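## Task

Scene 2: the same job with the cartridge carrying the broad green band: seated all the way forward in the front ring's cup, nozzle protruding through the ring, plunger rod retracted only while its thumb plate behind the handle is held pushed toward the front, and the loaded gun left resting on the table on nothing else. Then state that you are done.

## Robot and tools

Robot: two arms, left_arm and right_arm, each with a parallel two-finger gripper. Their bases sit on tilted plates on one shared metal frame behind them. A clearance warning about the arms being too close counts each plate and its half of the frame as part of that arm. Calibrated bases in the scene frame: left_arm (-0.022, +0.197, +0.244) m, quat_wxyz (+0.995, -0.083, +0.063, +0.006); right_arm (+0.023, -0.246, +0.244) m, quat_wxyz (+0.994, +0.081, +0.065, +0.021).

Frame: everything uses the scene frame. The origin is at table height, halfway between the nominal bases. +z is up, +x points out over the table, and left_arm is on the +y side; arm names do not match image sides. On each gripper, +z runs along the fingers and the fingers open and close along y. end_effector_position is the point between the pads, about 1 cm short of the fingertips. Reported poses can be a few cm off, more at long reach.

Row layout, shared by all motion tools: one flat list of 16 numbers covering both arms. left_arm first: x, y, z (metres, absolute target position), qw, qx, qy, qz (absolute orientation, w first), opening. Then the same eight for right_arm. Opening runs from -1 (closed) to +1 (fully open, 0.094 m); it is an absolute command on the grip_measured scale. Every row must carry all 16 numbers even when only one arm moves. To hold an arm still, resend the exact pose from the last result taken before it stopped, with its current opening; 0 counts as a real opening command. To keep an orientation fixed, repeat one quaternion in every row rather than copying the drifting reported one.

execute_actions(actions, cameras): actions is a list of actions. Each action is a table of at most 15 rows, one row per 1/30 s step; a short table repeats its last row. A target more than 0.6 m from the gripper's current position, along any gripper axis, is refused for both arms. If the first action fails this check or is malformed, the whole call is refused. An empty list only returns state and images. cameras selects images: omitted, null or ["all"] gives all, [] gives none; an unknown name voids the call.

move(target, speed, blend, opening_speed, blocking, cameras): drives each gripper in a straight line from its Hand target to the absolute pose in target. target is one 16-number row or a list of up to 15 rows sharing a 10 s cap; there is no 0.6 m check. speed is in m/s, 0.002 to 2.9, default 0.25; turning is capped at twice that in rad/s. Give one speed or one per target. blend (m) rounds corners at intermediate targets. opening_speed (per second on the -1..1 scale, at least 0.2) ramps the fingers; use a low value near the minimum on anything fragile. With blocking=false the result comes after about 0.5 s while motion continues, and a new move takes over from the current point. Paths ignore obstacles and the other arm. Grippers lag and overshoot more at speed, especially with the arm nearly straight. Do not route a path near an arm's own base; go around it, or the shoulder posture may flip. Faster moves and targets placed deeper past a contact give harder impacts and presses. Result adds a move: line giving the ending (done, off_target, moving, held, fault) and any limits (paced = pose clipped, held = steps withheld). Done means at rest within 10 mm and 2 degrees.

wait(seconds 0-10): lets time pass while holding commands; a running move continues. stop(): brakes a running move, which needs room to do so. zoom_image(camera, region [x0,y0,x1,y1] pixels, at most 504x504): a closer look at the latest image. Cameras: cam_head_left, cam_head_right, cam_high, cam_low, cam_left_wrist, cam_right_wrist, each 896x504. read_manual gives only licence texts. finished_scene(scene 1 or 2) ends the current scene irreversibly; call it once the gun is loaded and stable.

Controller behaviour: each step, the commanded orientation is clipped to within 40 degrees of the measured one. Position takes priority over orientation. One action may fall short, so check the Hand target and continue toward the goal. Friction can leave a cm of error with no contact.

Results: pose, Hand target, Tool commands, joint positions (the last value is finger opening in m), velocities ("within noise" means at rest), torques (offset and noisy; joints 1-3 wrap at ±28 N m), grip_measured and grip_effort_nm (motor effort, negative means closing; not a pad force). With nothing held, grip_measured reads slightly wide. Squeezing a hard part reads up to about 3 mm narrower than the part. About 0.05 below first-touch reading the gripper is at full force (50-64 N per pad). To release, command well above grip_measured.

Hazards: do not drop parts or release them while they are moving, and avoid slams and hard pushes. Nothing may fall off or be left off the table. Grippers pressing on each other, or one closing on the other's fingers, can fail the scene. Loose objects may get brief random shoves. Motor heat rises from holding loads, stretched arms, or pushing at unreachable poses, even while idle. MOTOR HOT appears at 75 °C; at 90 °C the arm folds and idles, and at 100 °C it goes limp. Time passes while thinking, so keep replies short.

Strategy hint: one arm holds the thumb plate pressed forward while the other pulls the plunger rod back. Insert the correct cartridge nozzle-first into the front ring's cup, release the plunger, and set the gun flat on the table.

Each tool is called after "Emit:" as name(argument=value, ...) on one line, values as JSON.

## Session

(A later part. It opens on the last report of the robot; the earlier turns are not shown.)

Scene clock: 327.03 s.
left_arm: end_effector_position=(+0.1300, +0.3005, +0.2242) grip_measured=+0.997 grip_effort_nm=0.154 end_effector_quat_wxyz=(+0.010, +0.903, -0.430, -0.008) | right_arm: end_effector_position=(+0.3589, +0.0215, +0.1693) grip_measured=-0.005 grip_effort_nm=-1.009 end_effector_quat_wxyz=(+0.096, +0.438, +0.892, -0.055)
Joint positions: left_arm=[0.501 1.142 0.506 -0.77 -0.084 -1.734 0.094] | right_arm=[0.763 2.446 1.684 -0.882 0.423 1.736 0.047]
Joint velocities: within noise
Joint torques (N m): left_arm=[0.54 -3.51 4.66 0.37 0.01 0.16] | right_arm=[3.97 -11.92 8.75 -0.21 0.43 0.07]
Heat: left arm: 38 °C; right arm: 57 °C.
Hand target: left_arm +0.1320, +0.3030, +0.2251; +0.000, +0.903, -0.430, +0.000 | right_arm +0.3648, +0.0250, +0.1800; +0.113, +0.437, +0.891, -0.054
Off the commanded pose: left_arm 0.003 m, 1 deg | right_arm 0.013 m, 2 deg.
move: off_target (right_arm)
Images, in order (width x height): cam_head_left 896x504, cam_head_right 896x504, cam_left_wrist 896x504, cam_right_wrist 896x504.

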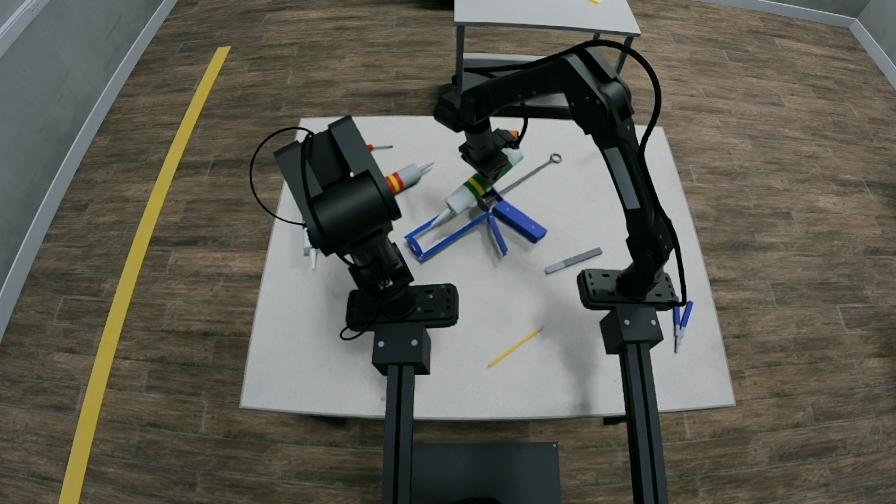

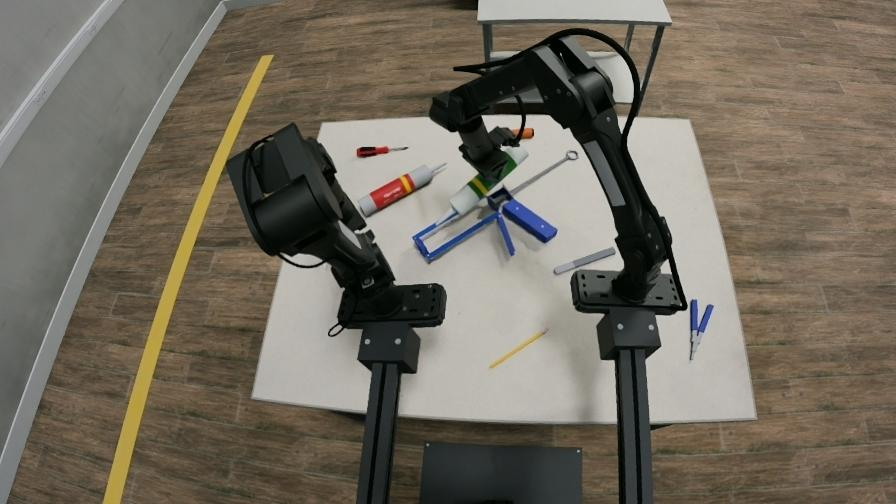

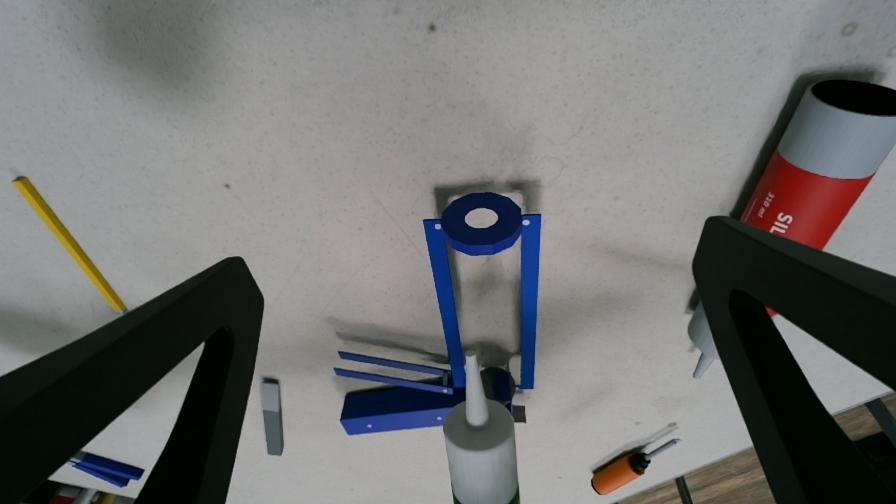

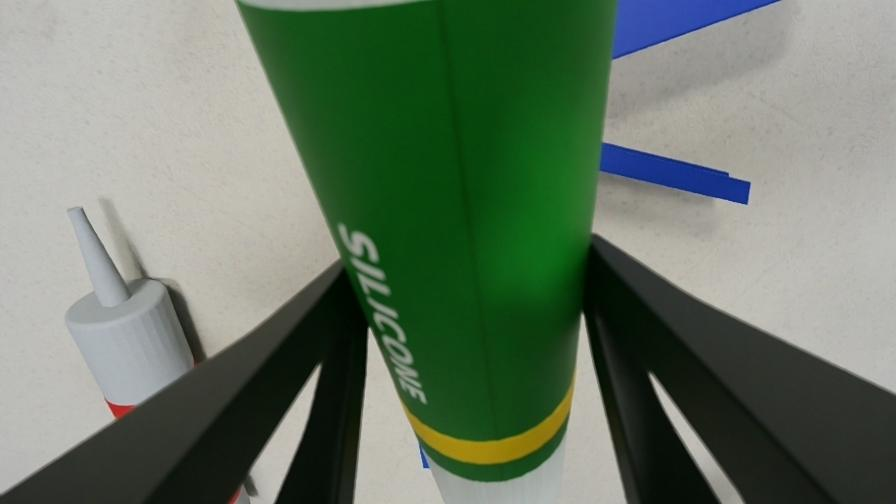

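Emit:
move(target=[[0.132, 0.303, 0.225, 0, 0.9026, -0.4305, 0, 1, 0.367, 0.035, 0.118, 0.1125,0.4488,0.8847,-0.0571, -0.15]], speed=[0.1], cameras=["cam_left_wrist","cam_right_wrist","cam_head_left","cam_head_right"])

Emit:
zoom_image(camera="cam_left_wrist", region=[400, 150, 580, 450])

Emit:
zoom_image(camera="cam_head_right", region=[400, 130, 560, 270])

Scene clock: 340.27 s.
left_arm: end_effector_position=(+0.1301, +0.3005, +0.2242) grip_measured=+0.997 grip_effort_nm=0.144 end_effector_quat_wxyz=(+0.010, +0.903, -0.430, -0.008) | right_arm: end_effector_position=(+0.3513, +0.0315, +0.1105) grip_measured=-0.005 grip_effort_nm=-1.009 end_effector_quat_wxyz=(+0.092, +0.438, +0.892, -0.069)
Joint positions: left_arm=[0.501 1.142 0.506 -0.77 -0.084 -1.733 0.094] | right_arm=[0.763 2.609 1.726 -0.792 0.423 1.747 0.047]
Joint velocities: within noise
Joint torques (N m): left_arm=[0.5 -3.52 4.79 0.34 0.03 0.15] | right_arm=[2.41 -12.45 8.03 0.11 0.45 0.11]
Heat: left arm: 37 °C; right arm: 56 °C.
Hand target: left_arm +0.1320, +0.3030, +0.2251; +0.000, +0.903, -0.430, +0.000 | right_arm +0.3666, +0.0347, +0.1184; +0.112, +0.449, +0.885, -0.057
Off the commanded pose: left_arm 0.003 m, 1 deg | right_arm 0.018 m, 3 deg.
move: off_target (right_arm)
Images, in order (width x height): cam_head_left 896x504, cam_head_right 896x504, cam_left_wrist 896x504, cam_right_wrist 896x504.

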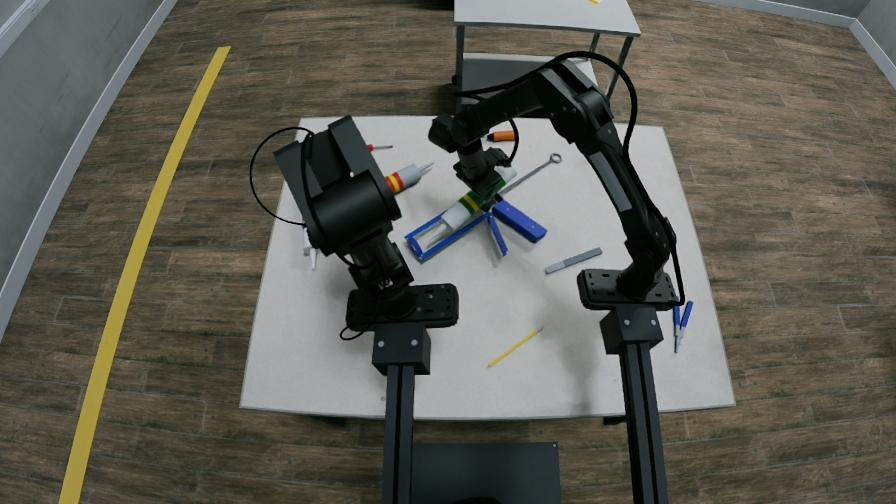

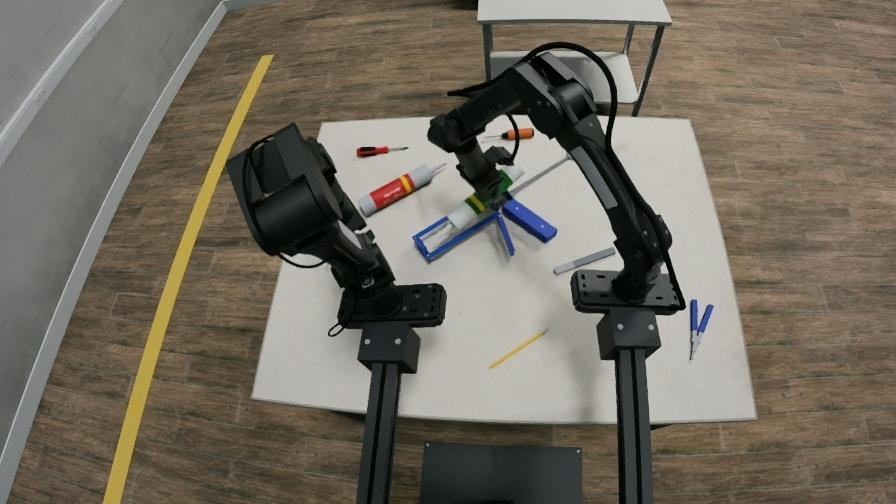

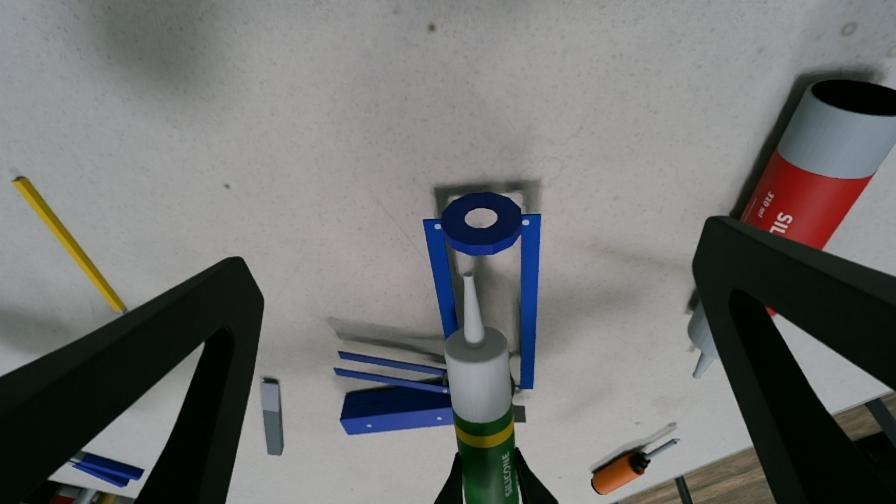

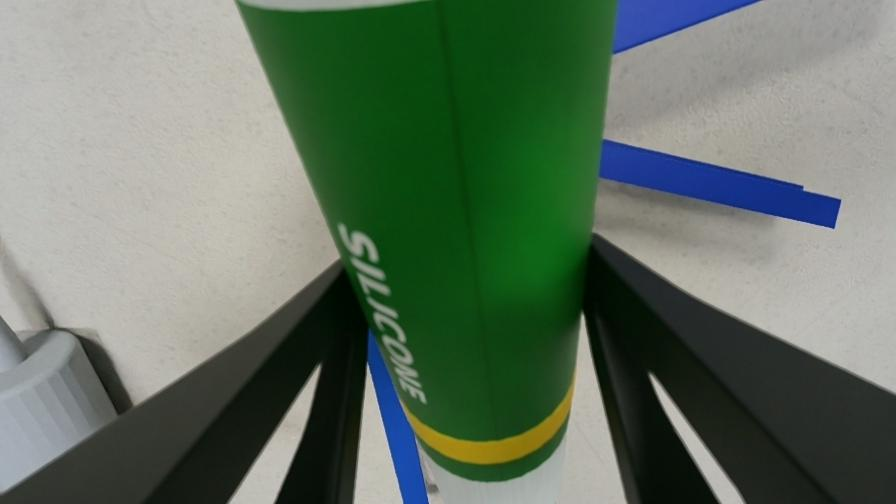

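Scaled by 1.680 from the camera's 896x504 image, which has a finer 1280x720 frame.

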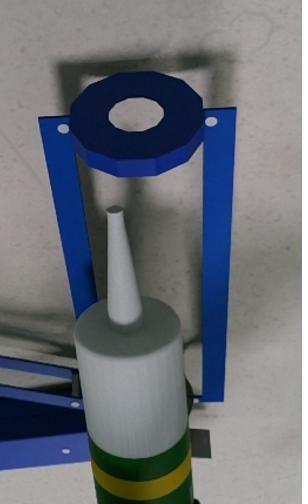

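Scaled by 3.150 from the camera's 896x504 image, which has a finer 1280x720 frame.

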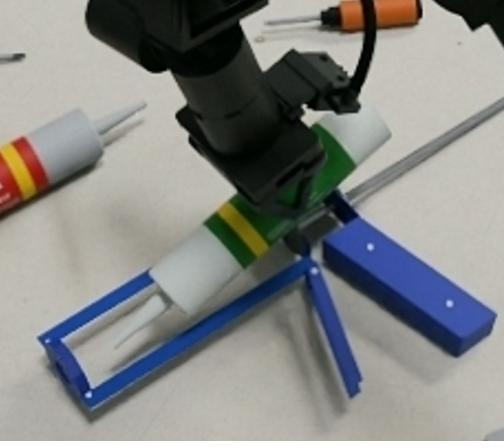

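Emit:
move(target=[[0.132, 0.303, 0.225, 0, 0.9026, -0.4305, 0, 1, 0.388, 0.012, 0.118, 0.1125,0.4657,0.8759,-0.0592, -0.15],[0.132, 0.303, 0.225, 0, 0.9026, -0.4305, 0, 1, 0.388, 0.014, 0.104, 0.1125,0.4657,0.8759,-0.0592, -0.15]], speed=[0.1,0.06], cameras=["cam_left_wrist","cam_head_right"])

Emit:
zoom_image(camera="cam_left_wrist", region=[400, 150, 580, 450])

Emit:
zoom_image(camera="cam_head_right", region=[400, 130, 560, 270])

Scene clock: 348.83 s.
left_arm: end_effector_position=(+0.1302, +0.3006, +0.2242) grip_measured=+0.997 grip_effort_nm=0.149 end_effector_quat_wxyz=(+0.010, +0.903, -0.430, -0.008) | right_arm: end_effector_position=(+0.3750, +0.0076, +0.0968) grip_measured=-0.005 grip_effort_nm=-1.009 end_effector_quat_wxyz=(+0.092, +0.465, +0.878, -0.071)
Joint positions: left_arm=[0.501 1.142 0.506 -0.769 -0.084 -1.733 0.094] | right_arm=[0.682 2.626 1.73 -0.754 0.43 1.723 0.047]
Joint velocities: within noise
Joint torques (N m): left_arm=[0.49 -3.56 4.74 0.34 0.04 0.13] | right_arm=[3.36 -12.27 7.84 0.11 0.42 0.03]
Heat: left arm: 36 °C; right arm: 55 °C.
Hand target: left_arm +0.1320, +0.3030, +0.2251; +0.000, +0.903, -0.430, +0.000 | right_arm +0.3877, +0.0138, +0.1044; +0.112, +0.466, +0.876, -0.059
Off the commanded pose: left_arm 0.003 m, 1 deg | right_arm 0.016 m, 3 deg.
move: off_target (right_arm)
Images, in order (width x height): cam_head_right 896x504, cam_left_wrist 896x504.

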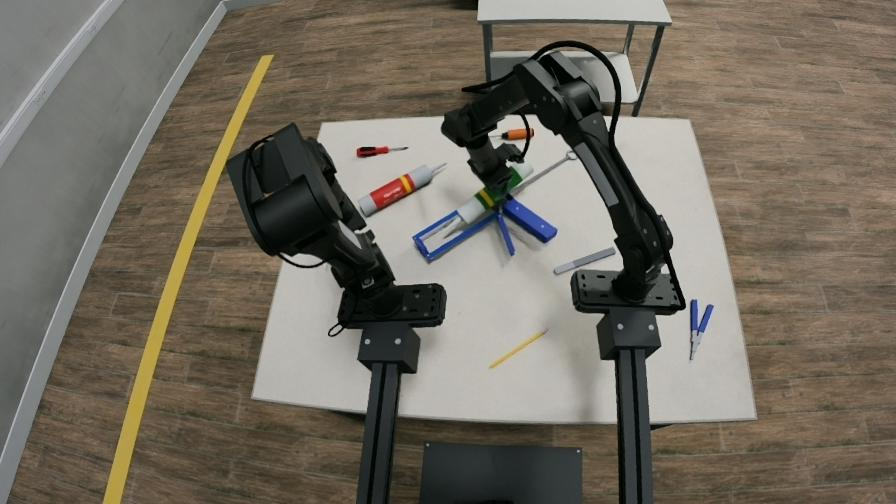

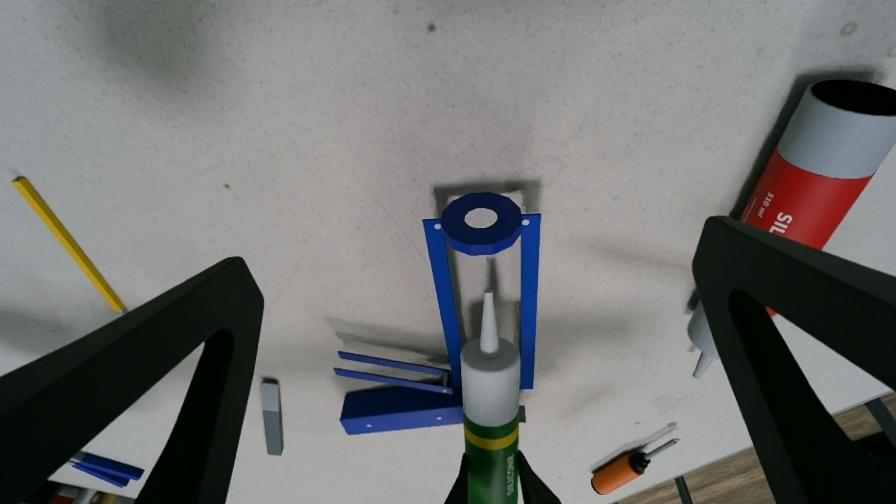

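Scaled by 1.680 from the camera's 896x504 image, which has a finer 1280x720 frame.

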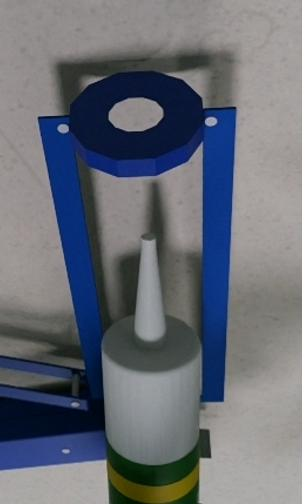

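Scaled by 3.150 from the camera's 896x504 image, which has a finer 1280x720 frame.

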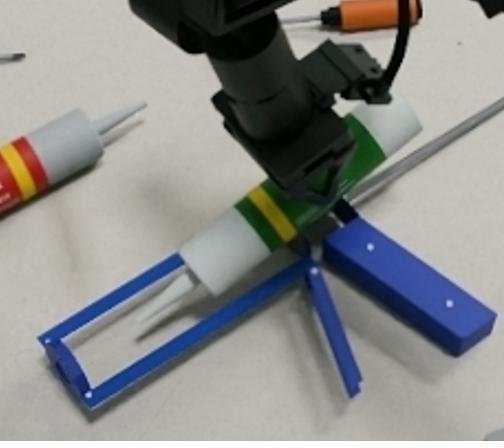

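Emit:
move(target=[[0.132, 0.303, 0.225, 0, 0.9026, -0.4305, 0, 1, 0.363, 0.047, 0.0955, 0.0967,0.4567,0.8830,-0.0500, -0.15]], speed=[0.05], cameras=["cam_left_wrist","cam_head_right"])

Emit:
zoom_image(camera="cam_left_wrist", region=[400, 150, 580, 450])

Emit:
zoom_image(camera="cam_head_right", region=[400, 160, 520, 270])

Scene clock: 360.93 s.
left_arm: end_effector_position=(+0.1302, +0.3006, +0.2242) grip_measured=+0.997 grip_effort_nm=0.149 end_effector_quat_wxyz=(+0.010, +0.903, -0.430, -0.008) | right_arm: end_effector_position=(+0.3587, +0.0341, +0.0878) grip_measured=-0.005 grip_effort_nm=-1.004 end_effector_quat_wxyz=(+0.085, +0.458, +0.883, -0.062)
Joint positions: left_arm=[0.501 1.142 0.506 -0.769 -0.084 -1.733 0.094] | right_arm=[0.738 2.675 1.768 -0.752 0.407 1.762 0.047]
Joint velocities: within noise
Joint torques (N m): left_arm=[0.36 -3.58 4.82 0.33 0.05 0.13] | right_arm=[4.89 -12.36 7.84 0.01 0.22 0.11]
Heat: left arm: 36 °C; right arm: 54 °C.
Hand target: left_arm +0.1320, +0.3030, +0.2251; +0.000, +0.903, -0.430, +0.000 | right_arm +0.3627, +0.0470, +0.0958; +0.097, +0.457, +0.883, -0.049
Off the commanded pose: left_arm 0.003 m, 1 deg | right_arm 0.016 m, 2 deg.
move: off_target (right_arm)
Images, in order (width x height): cam_head_right 896x504, cam_left_wrist 896x504.

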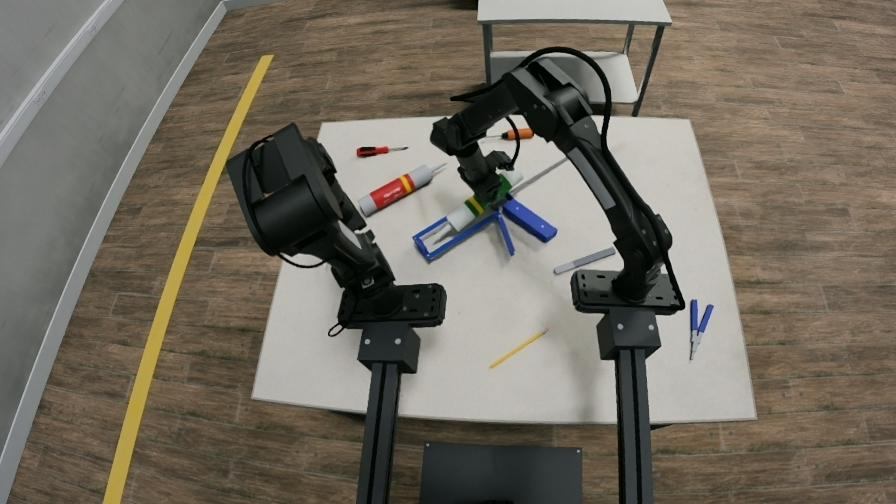

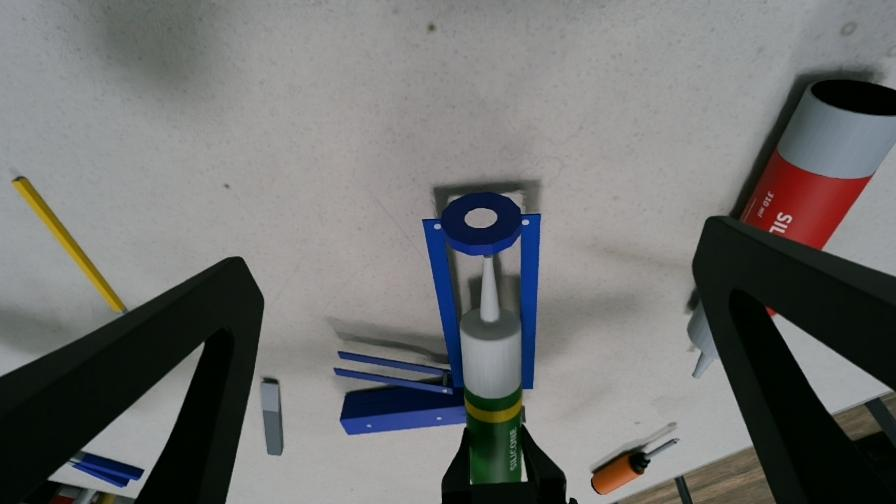

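Scaled by 1.680 from the camera's 896x504 image, which has a finer 1280x720 frame.

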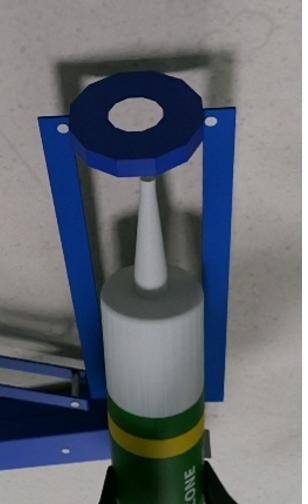

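Scaled by 4.200 from the camera's 896x504 image, which has a finer 1280x720 frame.

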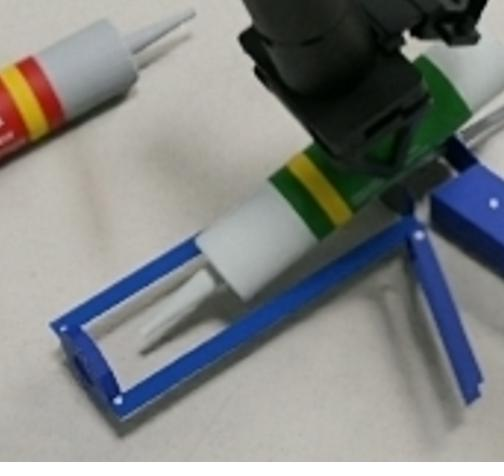

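Emit:
move(target=[[0.132, 0.303, 0.225, 0, 0.9026, -0.4305, 0, 1, 0.342, 0.067, 0.0885, 0.0967,0.4567,0.8830,-0.0500, -0.15]], speed=[0.05], cameras=["cam_left_wrist","cam_head_right"])

Emit:
zoom_image(camera="cam_left_wrist", region=[400, 150, 580, 450])

Emit:
zoom_image(camera="cam_head_right", region=[400, 160, 520, 270])

Scene clock: 370.60 s.
left_arm: end_effector_position=(+0.1302, +0.3006, +0.2242) grip_measured=+0.997 grip_effort_nm=0.149 end_effector_quat_wxyz=(+0.010, +0.903, -0.430, -0.008) | right_arm: end_effector_position=(+0.3399, +0.0563, +0.0809) grip_measured=-0.005 grip_effort_nm=-1.009 end_effector_quat_wxyz=(+0.086, +0.460, +0.882, -0.057)
Joint positions: left_arm=[0.501 1.142 0.506 -0.769 -0.084 -1.733 0.094] | right_arm=[0.798 2.716 1.794 -0.752 0.401 1.826 0.047]
Joint velocities: within noise
Joint torques (N m): left_arm=[0.4 -3.54 4.86 0.33 0.01 0.11] | right_arm=[4.78 -12.42 7.97 -0.1 0.24 0.14]
Heat: left arm: 35 °C; right arm: 56 °C.
Hand target: left_arm +0.1320, +0.3030, +0.2251; +0.000, +0.903, -0.430, +0.000 | right_arm +0.3419, +0.0669, +0.0887; +0.097, +0.457, +0.883, -0.049
Off the commanded pose: left_arm 0.003 m, 1 deg | right_arm 0.013 m, 1 deg.
move: off_target (right_arm)
Images, in order (width x height): cam_head_right 896x504, cam_left_wrist 896x504.

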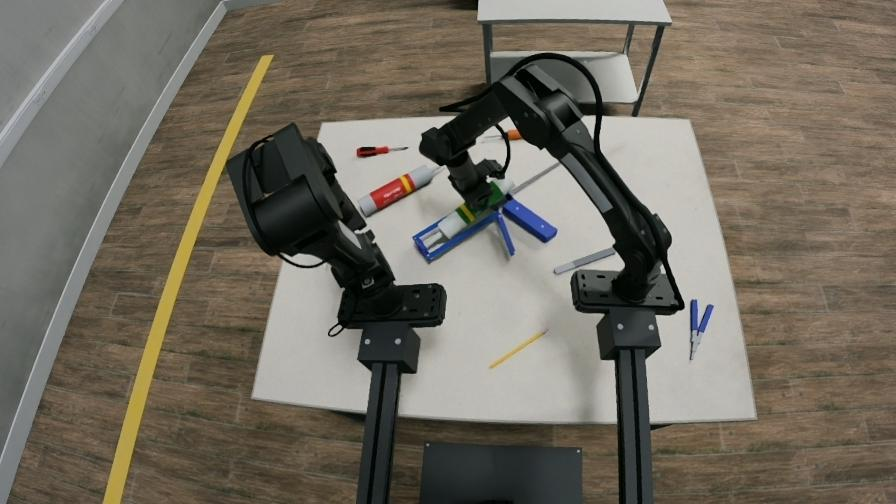

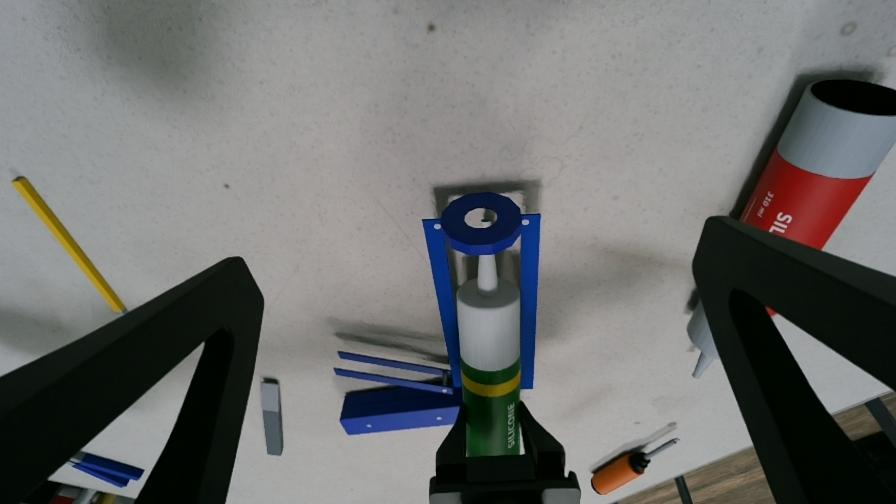

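Scaled by 1.680 from the camera's 896x504 image, which has a finer 1280x720 frame.

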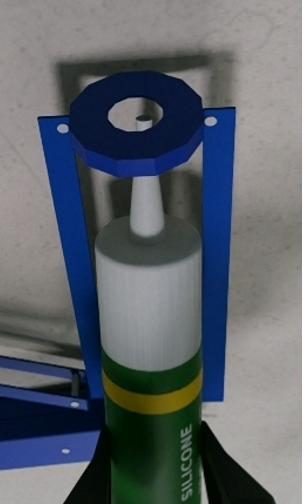

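Scaled by 4.200 from the camera's 896x504 image, which has a finer 1280x720 frame.

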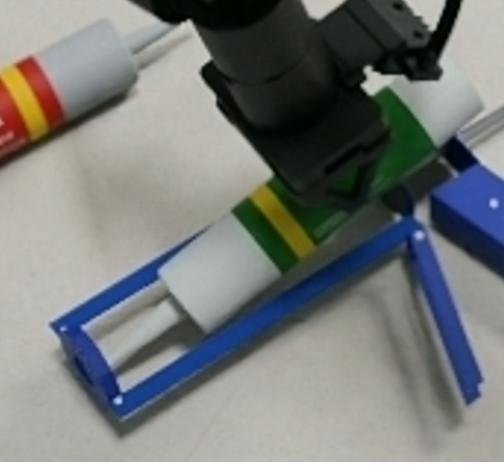

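Emit:
move(target=[[0.132, 0.303, 0.225, 0, 0.9026, -0.4305, 0, 1, 0.3170, 0.0950, 0.0800, 0.0967,0.4567,0.8830,-0.0500, -0.15]], speed=[0.05], cameras=["cam_left_wrist","cam_head_right","cam_right_wrist"])

Emit:
zoom_image(camera="cam_left_wrist", region=[400, 150, 580, 450])

Emit:
zoom_image(camera="cam_head_right", region=[400, 160, 540, 270])

Scene clock: 376.43 s.
left_arm: end_effector_position=(+0.1302, +0.3006, +0.2242) grip_measured=+0.997 grip_effort_nm=0.159 end_effector_quat_wxyz=(+0.010, +0.903, -0.430, -0.007) | right_arm: end_effector_position=(+0.3197, +0.0814, +0.0722) grip_measured=-0.005 grip_effort_nm=-1.004 end_effector_quat_wxyz=(+0.091, +0.461, +0.881, -0.058)
Joint positions: left_arm=[0.501 1.142 0.506 -0.769 -0.084 -1.733 0.094] | right_arm=[0.866 2.787 1.871 -0.787 0.402 1.903 0.047]
Joint velocities: within noise
Joint torques (N m): left_arm=[0.55 -3.56 4.85 0.36 0 0.15] | right_arm=[5.48 -12.66 8.12 -0.18 0.15 0.18]
Heat: left arm: 35 °C; right arm: 55 °C.
Hand target: left_arm +0.1320, +0.3030, +0.2251; +0.000, +0.903, -0.430, +0.000 | right_arm +0.3168, +0.0948, +0.0801; +0.097, +0.457, +0.883, -0.049
Off the commanded pose: left_arm 0.003 m, 1 deg | right_arm 0.016 m, 1 deg.
move: off_target (right_arm)
Images, in order (width x height): cam_head_right 896x504, cam_left_wrist 896x504, cam_right_wrist 896x504.

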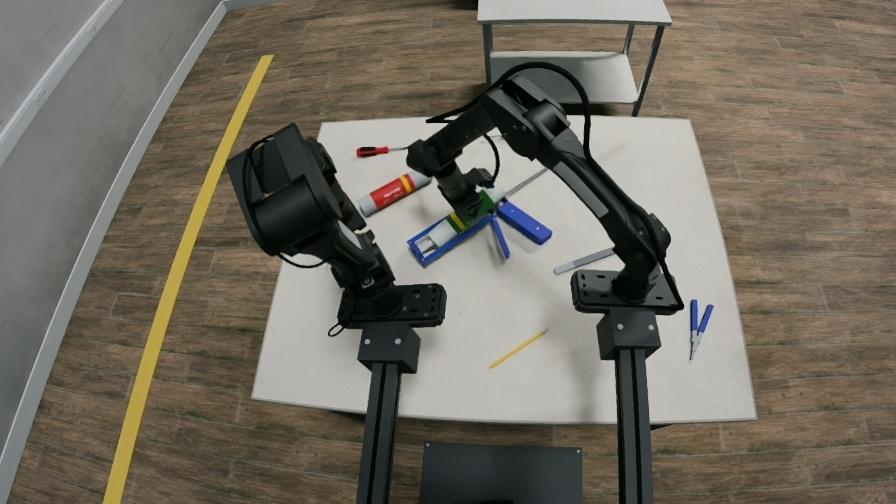

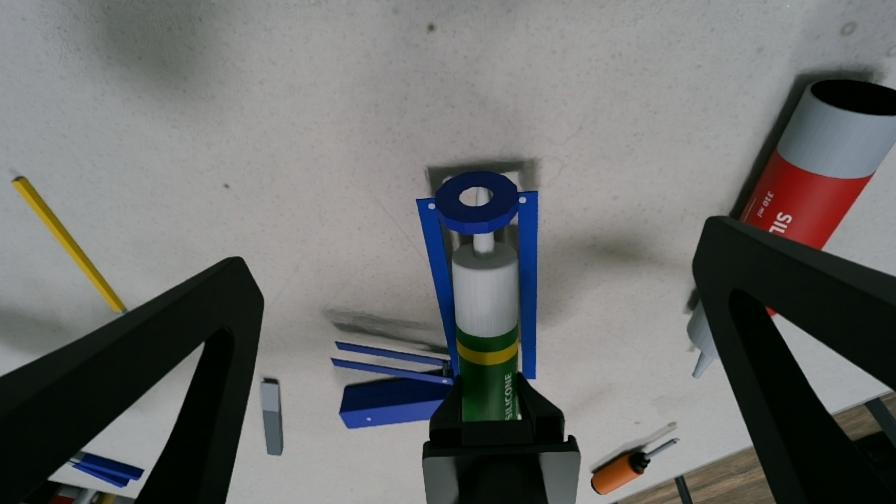

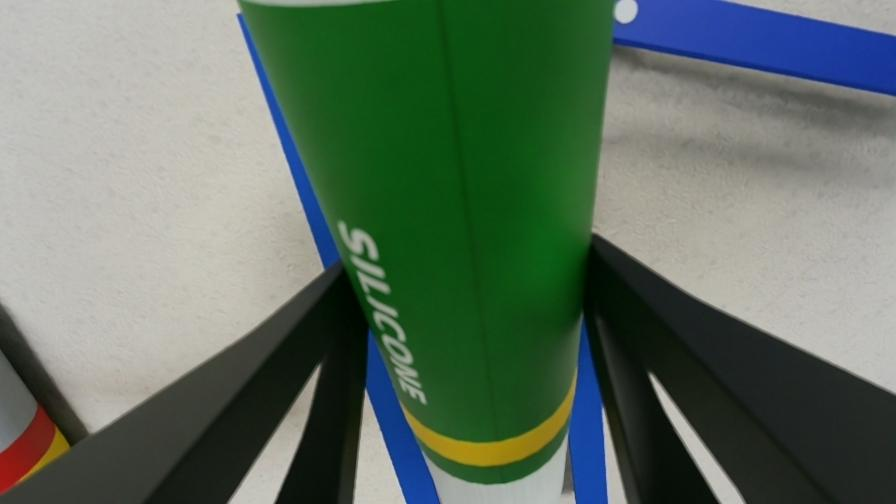

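Scaled by 1.680 from the camera's 896x504 image, which has a finer 1280x720 frame.

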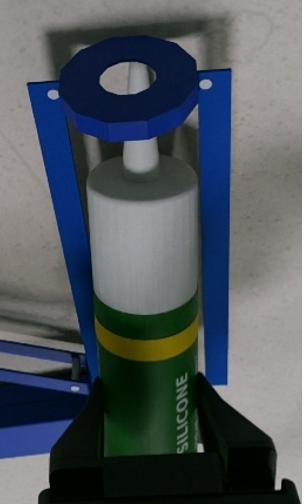

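Scaled by 3.600 from the camera's 896x504 image, which has a finer 1280x720 frame.

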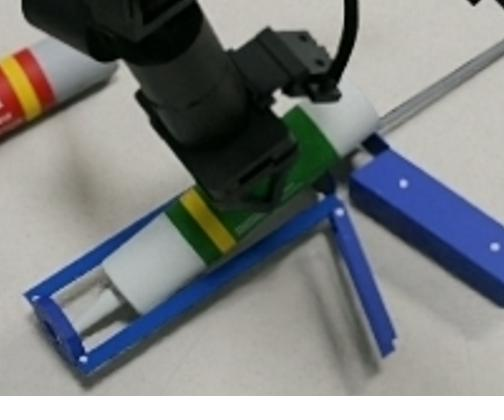

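Emit:
move(target=[[0.132, 0.303, 0.225, 0, 0.9026, -0.4305, 0, 1, 0.3190, 0.0930, 0.0900, 0.0967,0.4567,0.8830,-0.0500, -0.15]], speed=[0.05], cameras=["cam_left_wrist","cam_head_right","cam_head_left","cam_high","cam_low"])

Emit:
zoom_image(camera="cam_left_wrist", region=[400, 130, 580, 430])

Emit:
zoom_image(camera="cam_head_right", region=[400, 160, 540, 270])

Emit:
zoom_image(camera="cam_low", region=[480, 200, 620, 310])

Scene clock: 387.63 s.
left_arm: end_effector_position=(+0.1302, +0.3006, +0.2242) grip_measured=+0.997 grip_effort_nm=0.149 end_effector_quat_wxyz=(+0.010, +0.903, -0.430, -0.007) | right_arm: end_effector_position=(+0.3187, +0.0801, +0.0724) grip_measured=-0.005 grip_effort_nm=-1.009 end_effector_quat_wxyz=(+0.090, +0.461, +0.881, -0.061)
Joint positions: left_arm=[0.501 1.142 0.506 -0.769 -0.084 -1.733 0.094] | right_arm=[0.866 2.787 1.871 -0.794 0.402 1.906 0.047]
Joint velocities: within noise
Joint torques (N m): left_arm=[0.43 -3.58 4.75 0.39 0 0.17] | right_arm=[5.41 -14.82 7.3 -0.33 0.16 0.06]
Heat: left arm: 35 °C; right arm: 59 °C.
Hand target: left_arm +0.1320, +0.3030, +0.2251; +0.000, +0.903, -0.430, +0.000 | right_arm +0.3188, +0.0928, +0.0898; +0.097, +0.457, +0.883, -0.049
Off the commanded pose: left_arm 0.003 m, 1 deg | right_arm 0.022 m, 2 deg.
move: off_target (right_arm)
Images, in order (width x height): cam_head_left 896x504, cam_head_right 896x504, cam_high 896x504, cam_low 896x504, cam_left_wrist 896x504.

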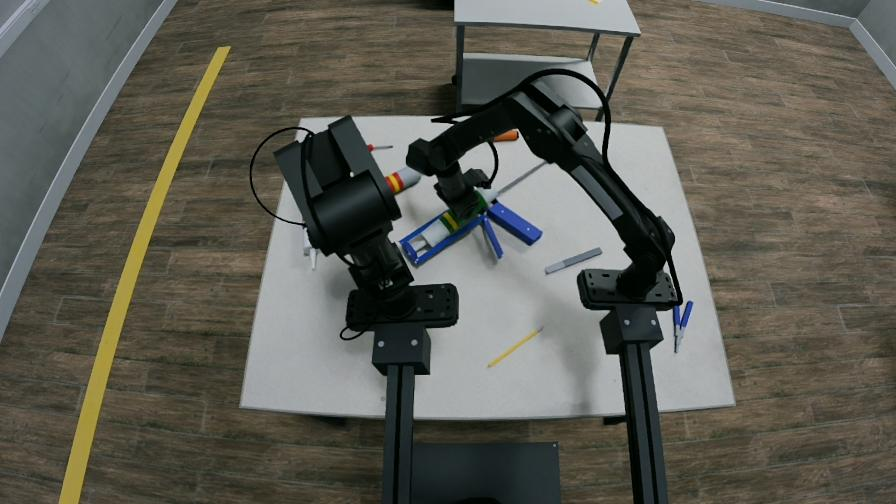

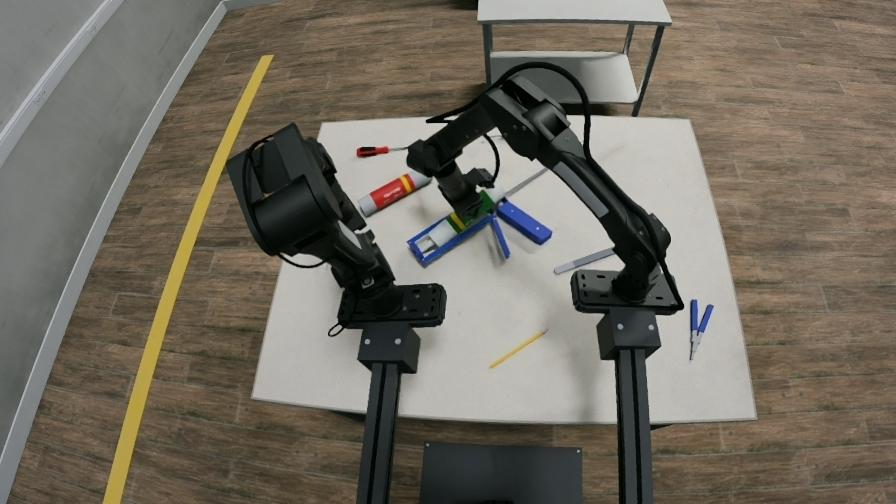

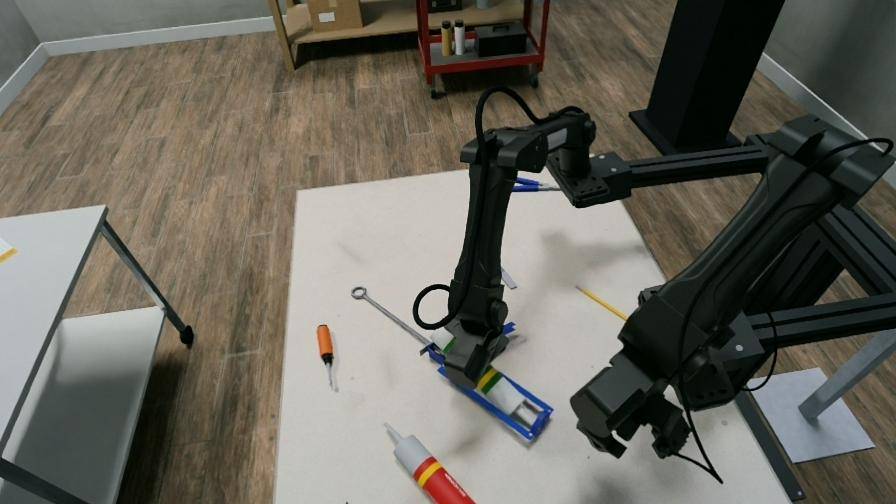

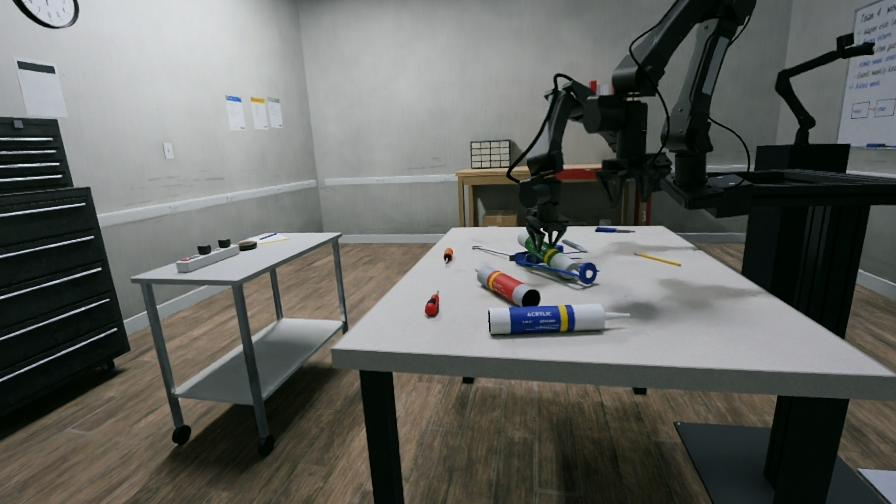

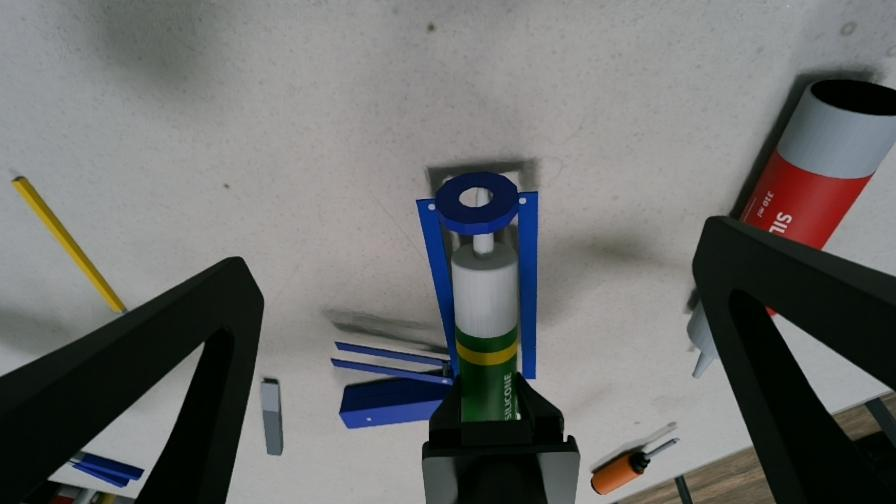

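Scaled by 1.680 from the camera's 896x504 image, which has a finer 1280x720 frame.

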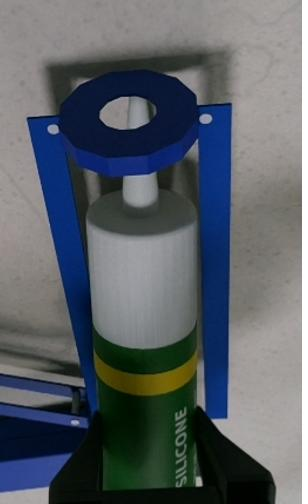

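Scaled by 3.600 from the camera's 896x504 image, which has a finer 1280x720 frame.

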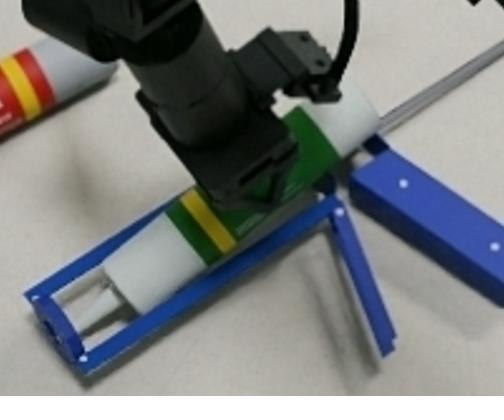

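Scaled by 3.600 from the camera's 896x504 image, which has a finer 1280x720 frame.

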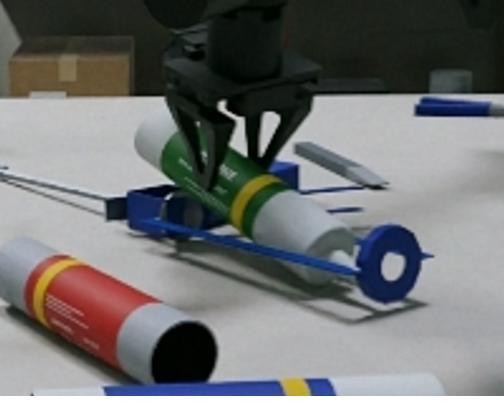

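Emit:
move(target=[[0.132, 0.303, 0.225, 0, 0.9026, -0.4305, 0, 1, 0.3210, 0.0930, 0.1000, 0.0967,0.4567,0.8830,-0.0500, -0.15]], speed=[0.05], cameras=["cam_left_wrist","cam_head_right","cam_low"])

Emit:
zoom_image(camera="cam_left_wrist", region=[400, 130, 580, 430])

Emit:
zoom_image(camera="cam_low", region=[480, 200, 620, 310])

Scene clock: 391.43 s.
left_arm: end_effector_position=(+0.1302, +0.3006, +0.2242) grip_measured=+0.997 grip_effort_nm=0.144 end_effector_quat_wxyz=(+0.010, +0.903, -0.430, -0.007) | right_arm: end_effector_position=(+0.3169, +0.0781, +0.0726) grip_measured=-0.005 grip_effort_nm=-1.004 end_effector_quat_wxyz=(+0.089, +0.461, +0.880, -0.066)
Joint positions: left_arm=[0.501 1.142 0.506 -0.769 -0.084 -1.733 0.094] | right_arm=[0.866 2.787 1.871 -0.806 0.4 1.911 0.047]
Joint velocities: within noise
Joint torques (N m): left_arm=[0.59 -3.54 4.75 0.34 0.01 0.13] | right_arm=[5.44 -16.66 7.71 -0.47 0.17 0.08]
Heat: left arm: 35 °C; right arm: 61 °C.
Hand target: left_arm +0.1320, +0.3030, +0.2251; +0.000, +0.903, -0.430, +0.000 | right_arm +0.3206, +0.0927, +0.0993; +0.096, +0.457, +0.883, -0.049
Off the commanded pose: left_arm 0.003 m, 1 deg | right_arm 0.031 m, 2 deg.
move: off_target (right_arm)
Images, in order (width x height): cam_head_right 896x504, cam_low 896x504, cam_left_wrist 896x504.

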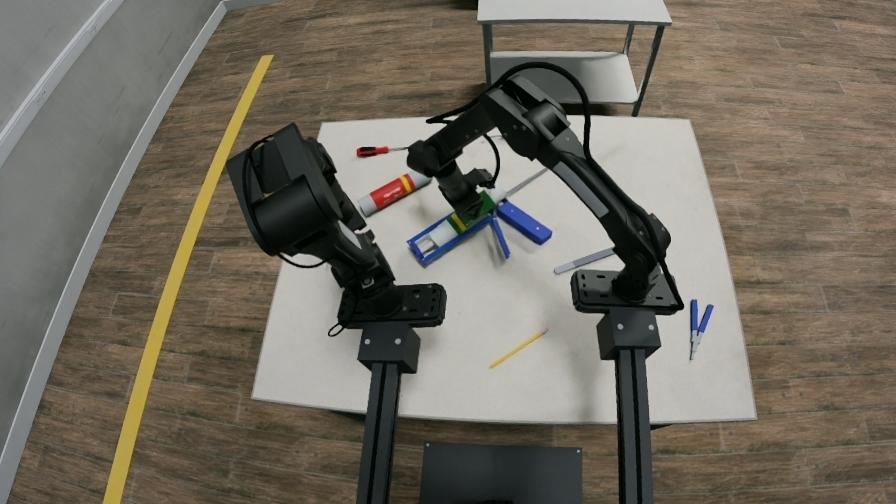

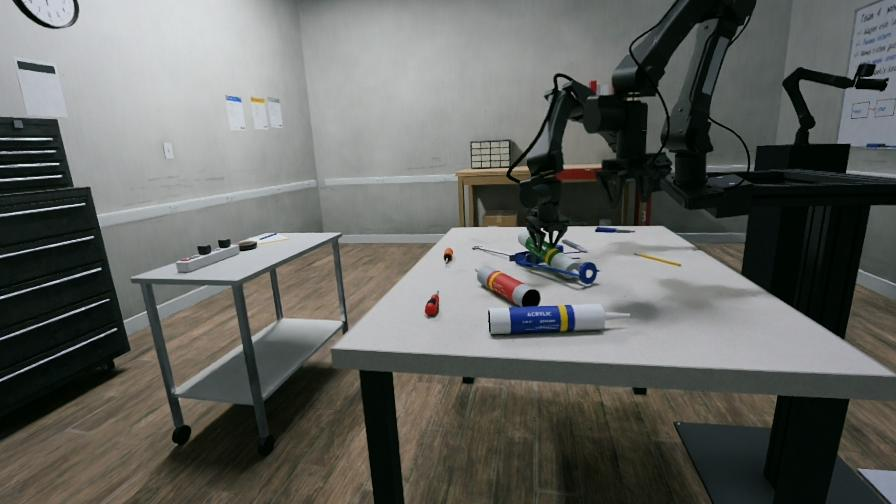

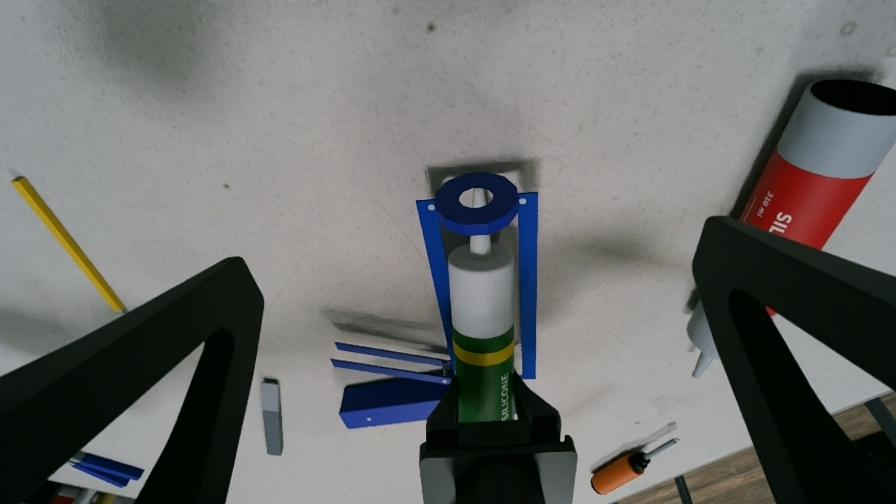

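Scaled by 1.680 from the camera's 896x504 image, which has a finer 1280x720 frame.

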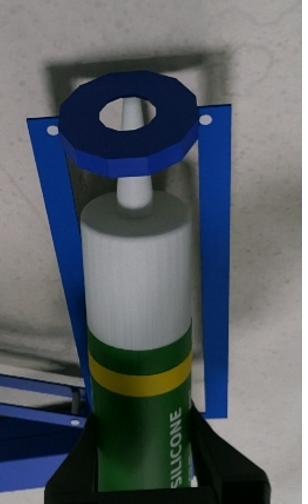

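Scaled by 3.600 from the camera's 896x504 image, which has a finer 1280x720 frame.

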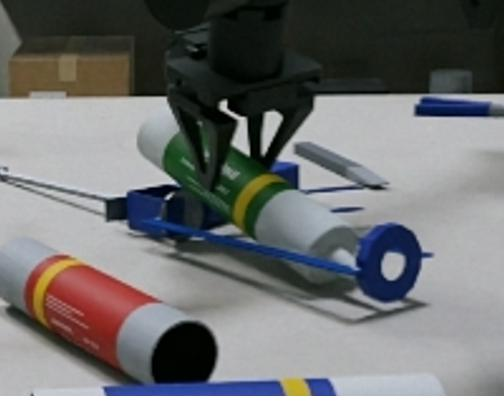

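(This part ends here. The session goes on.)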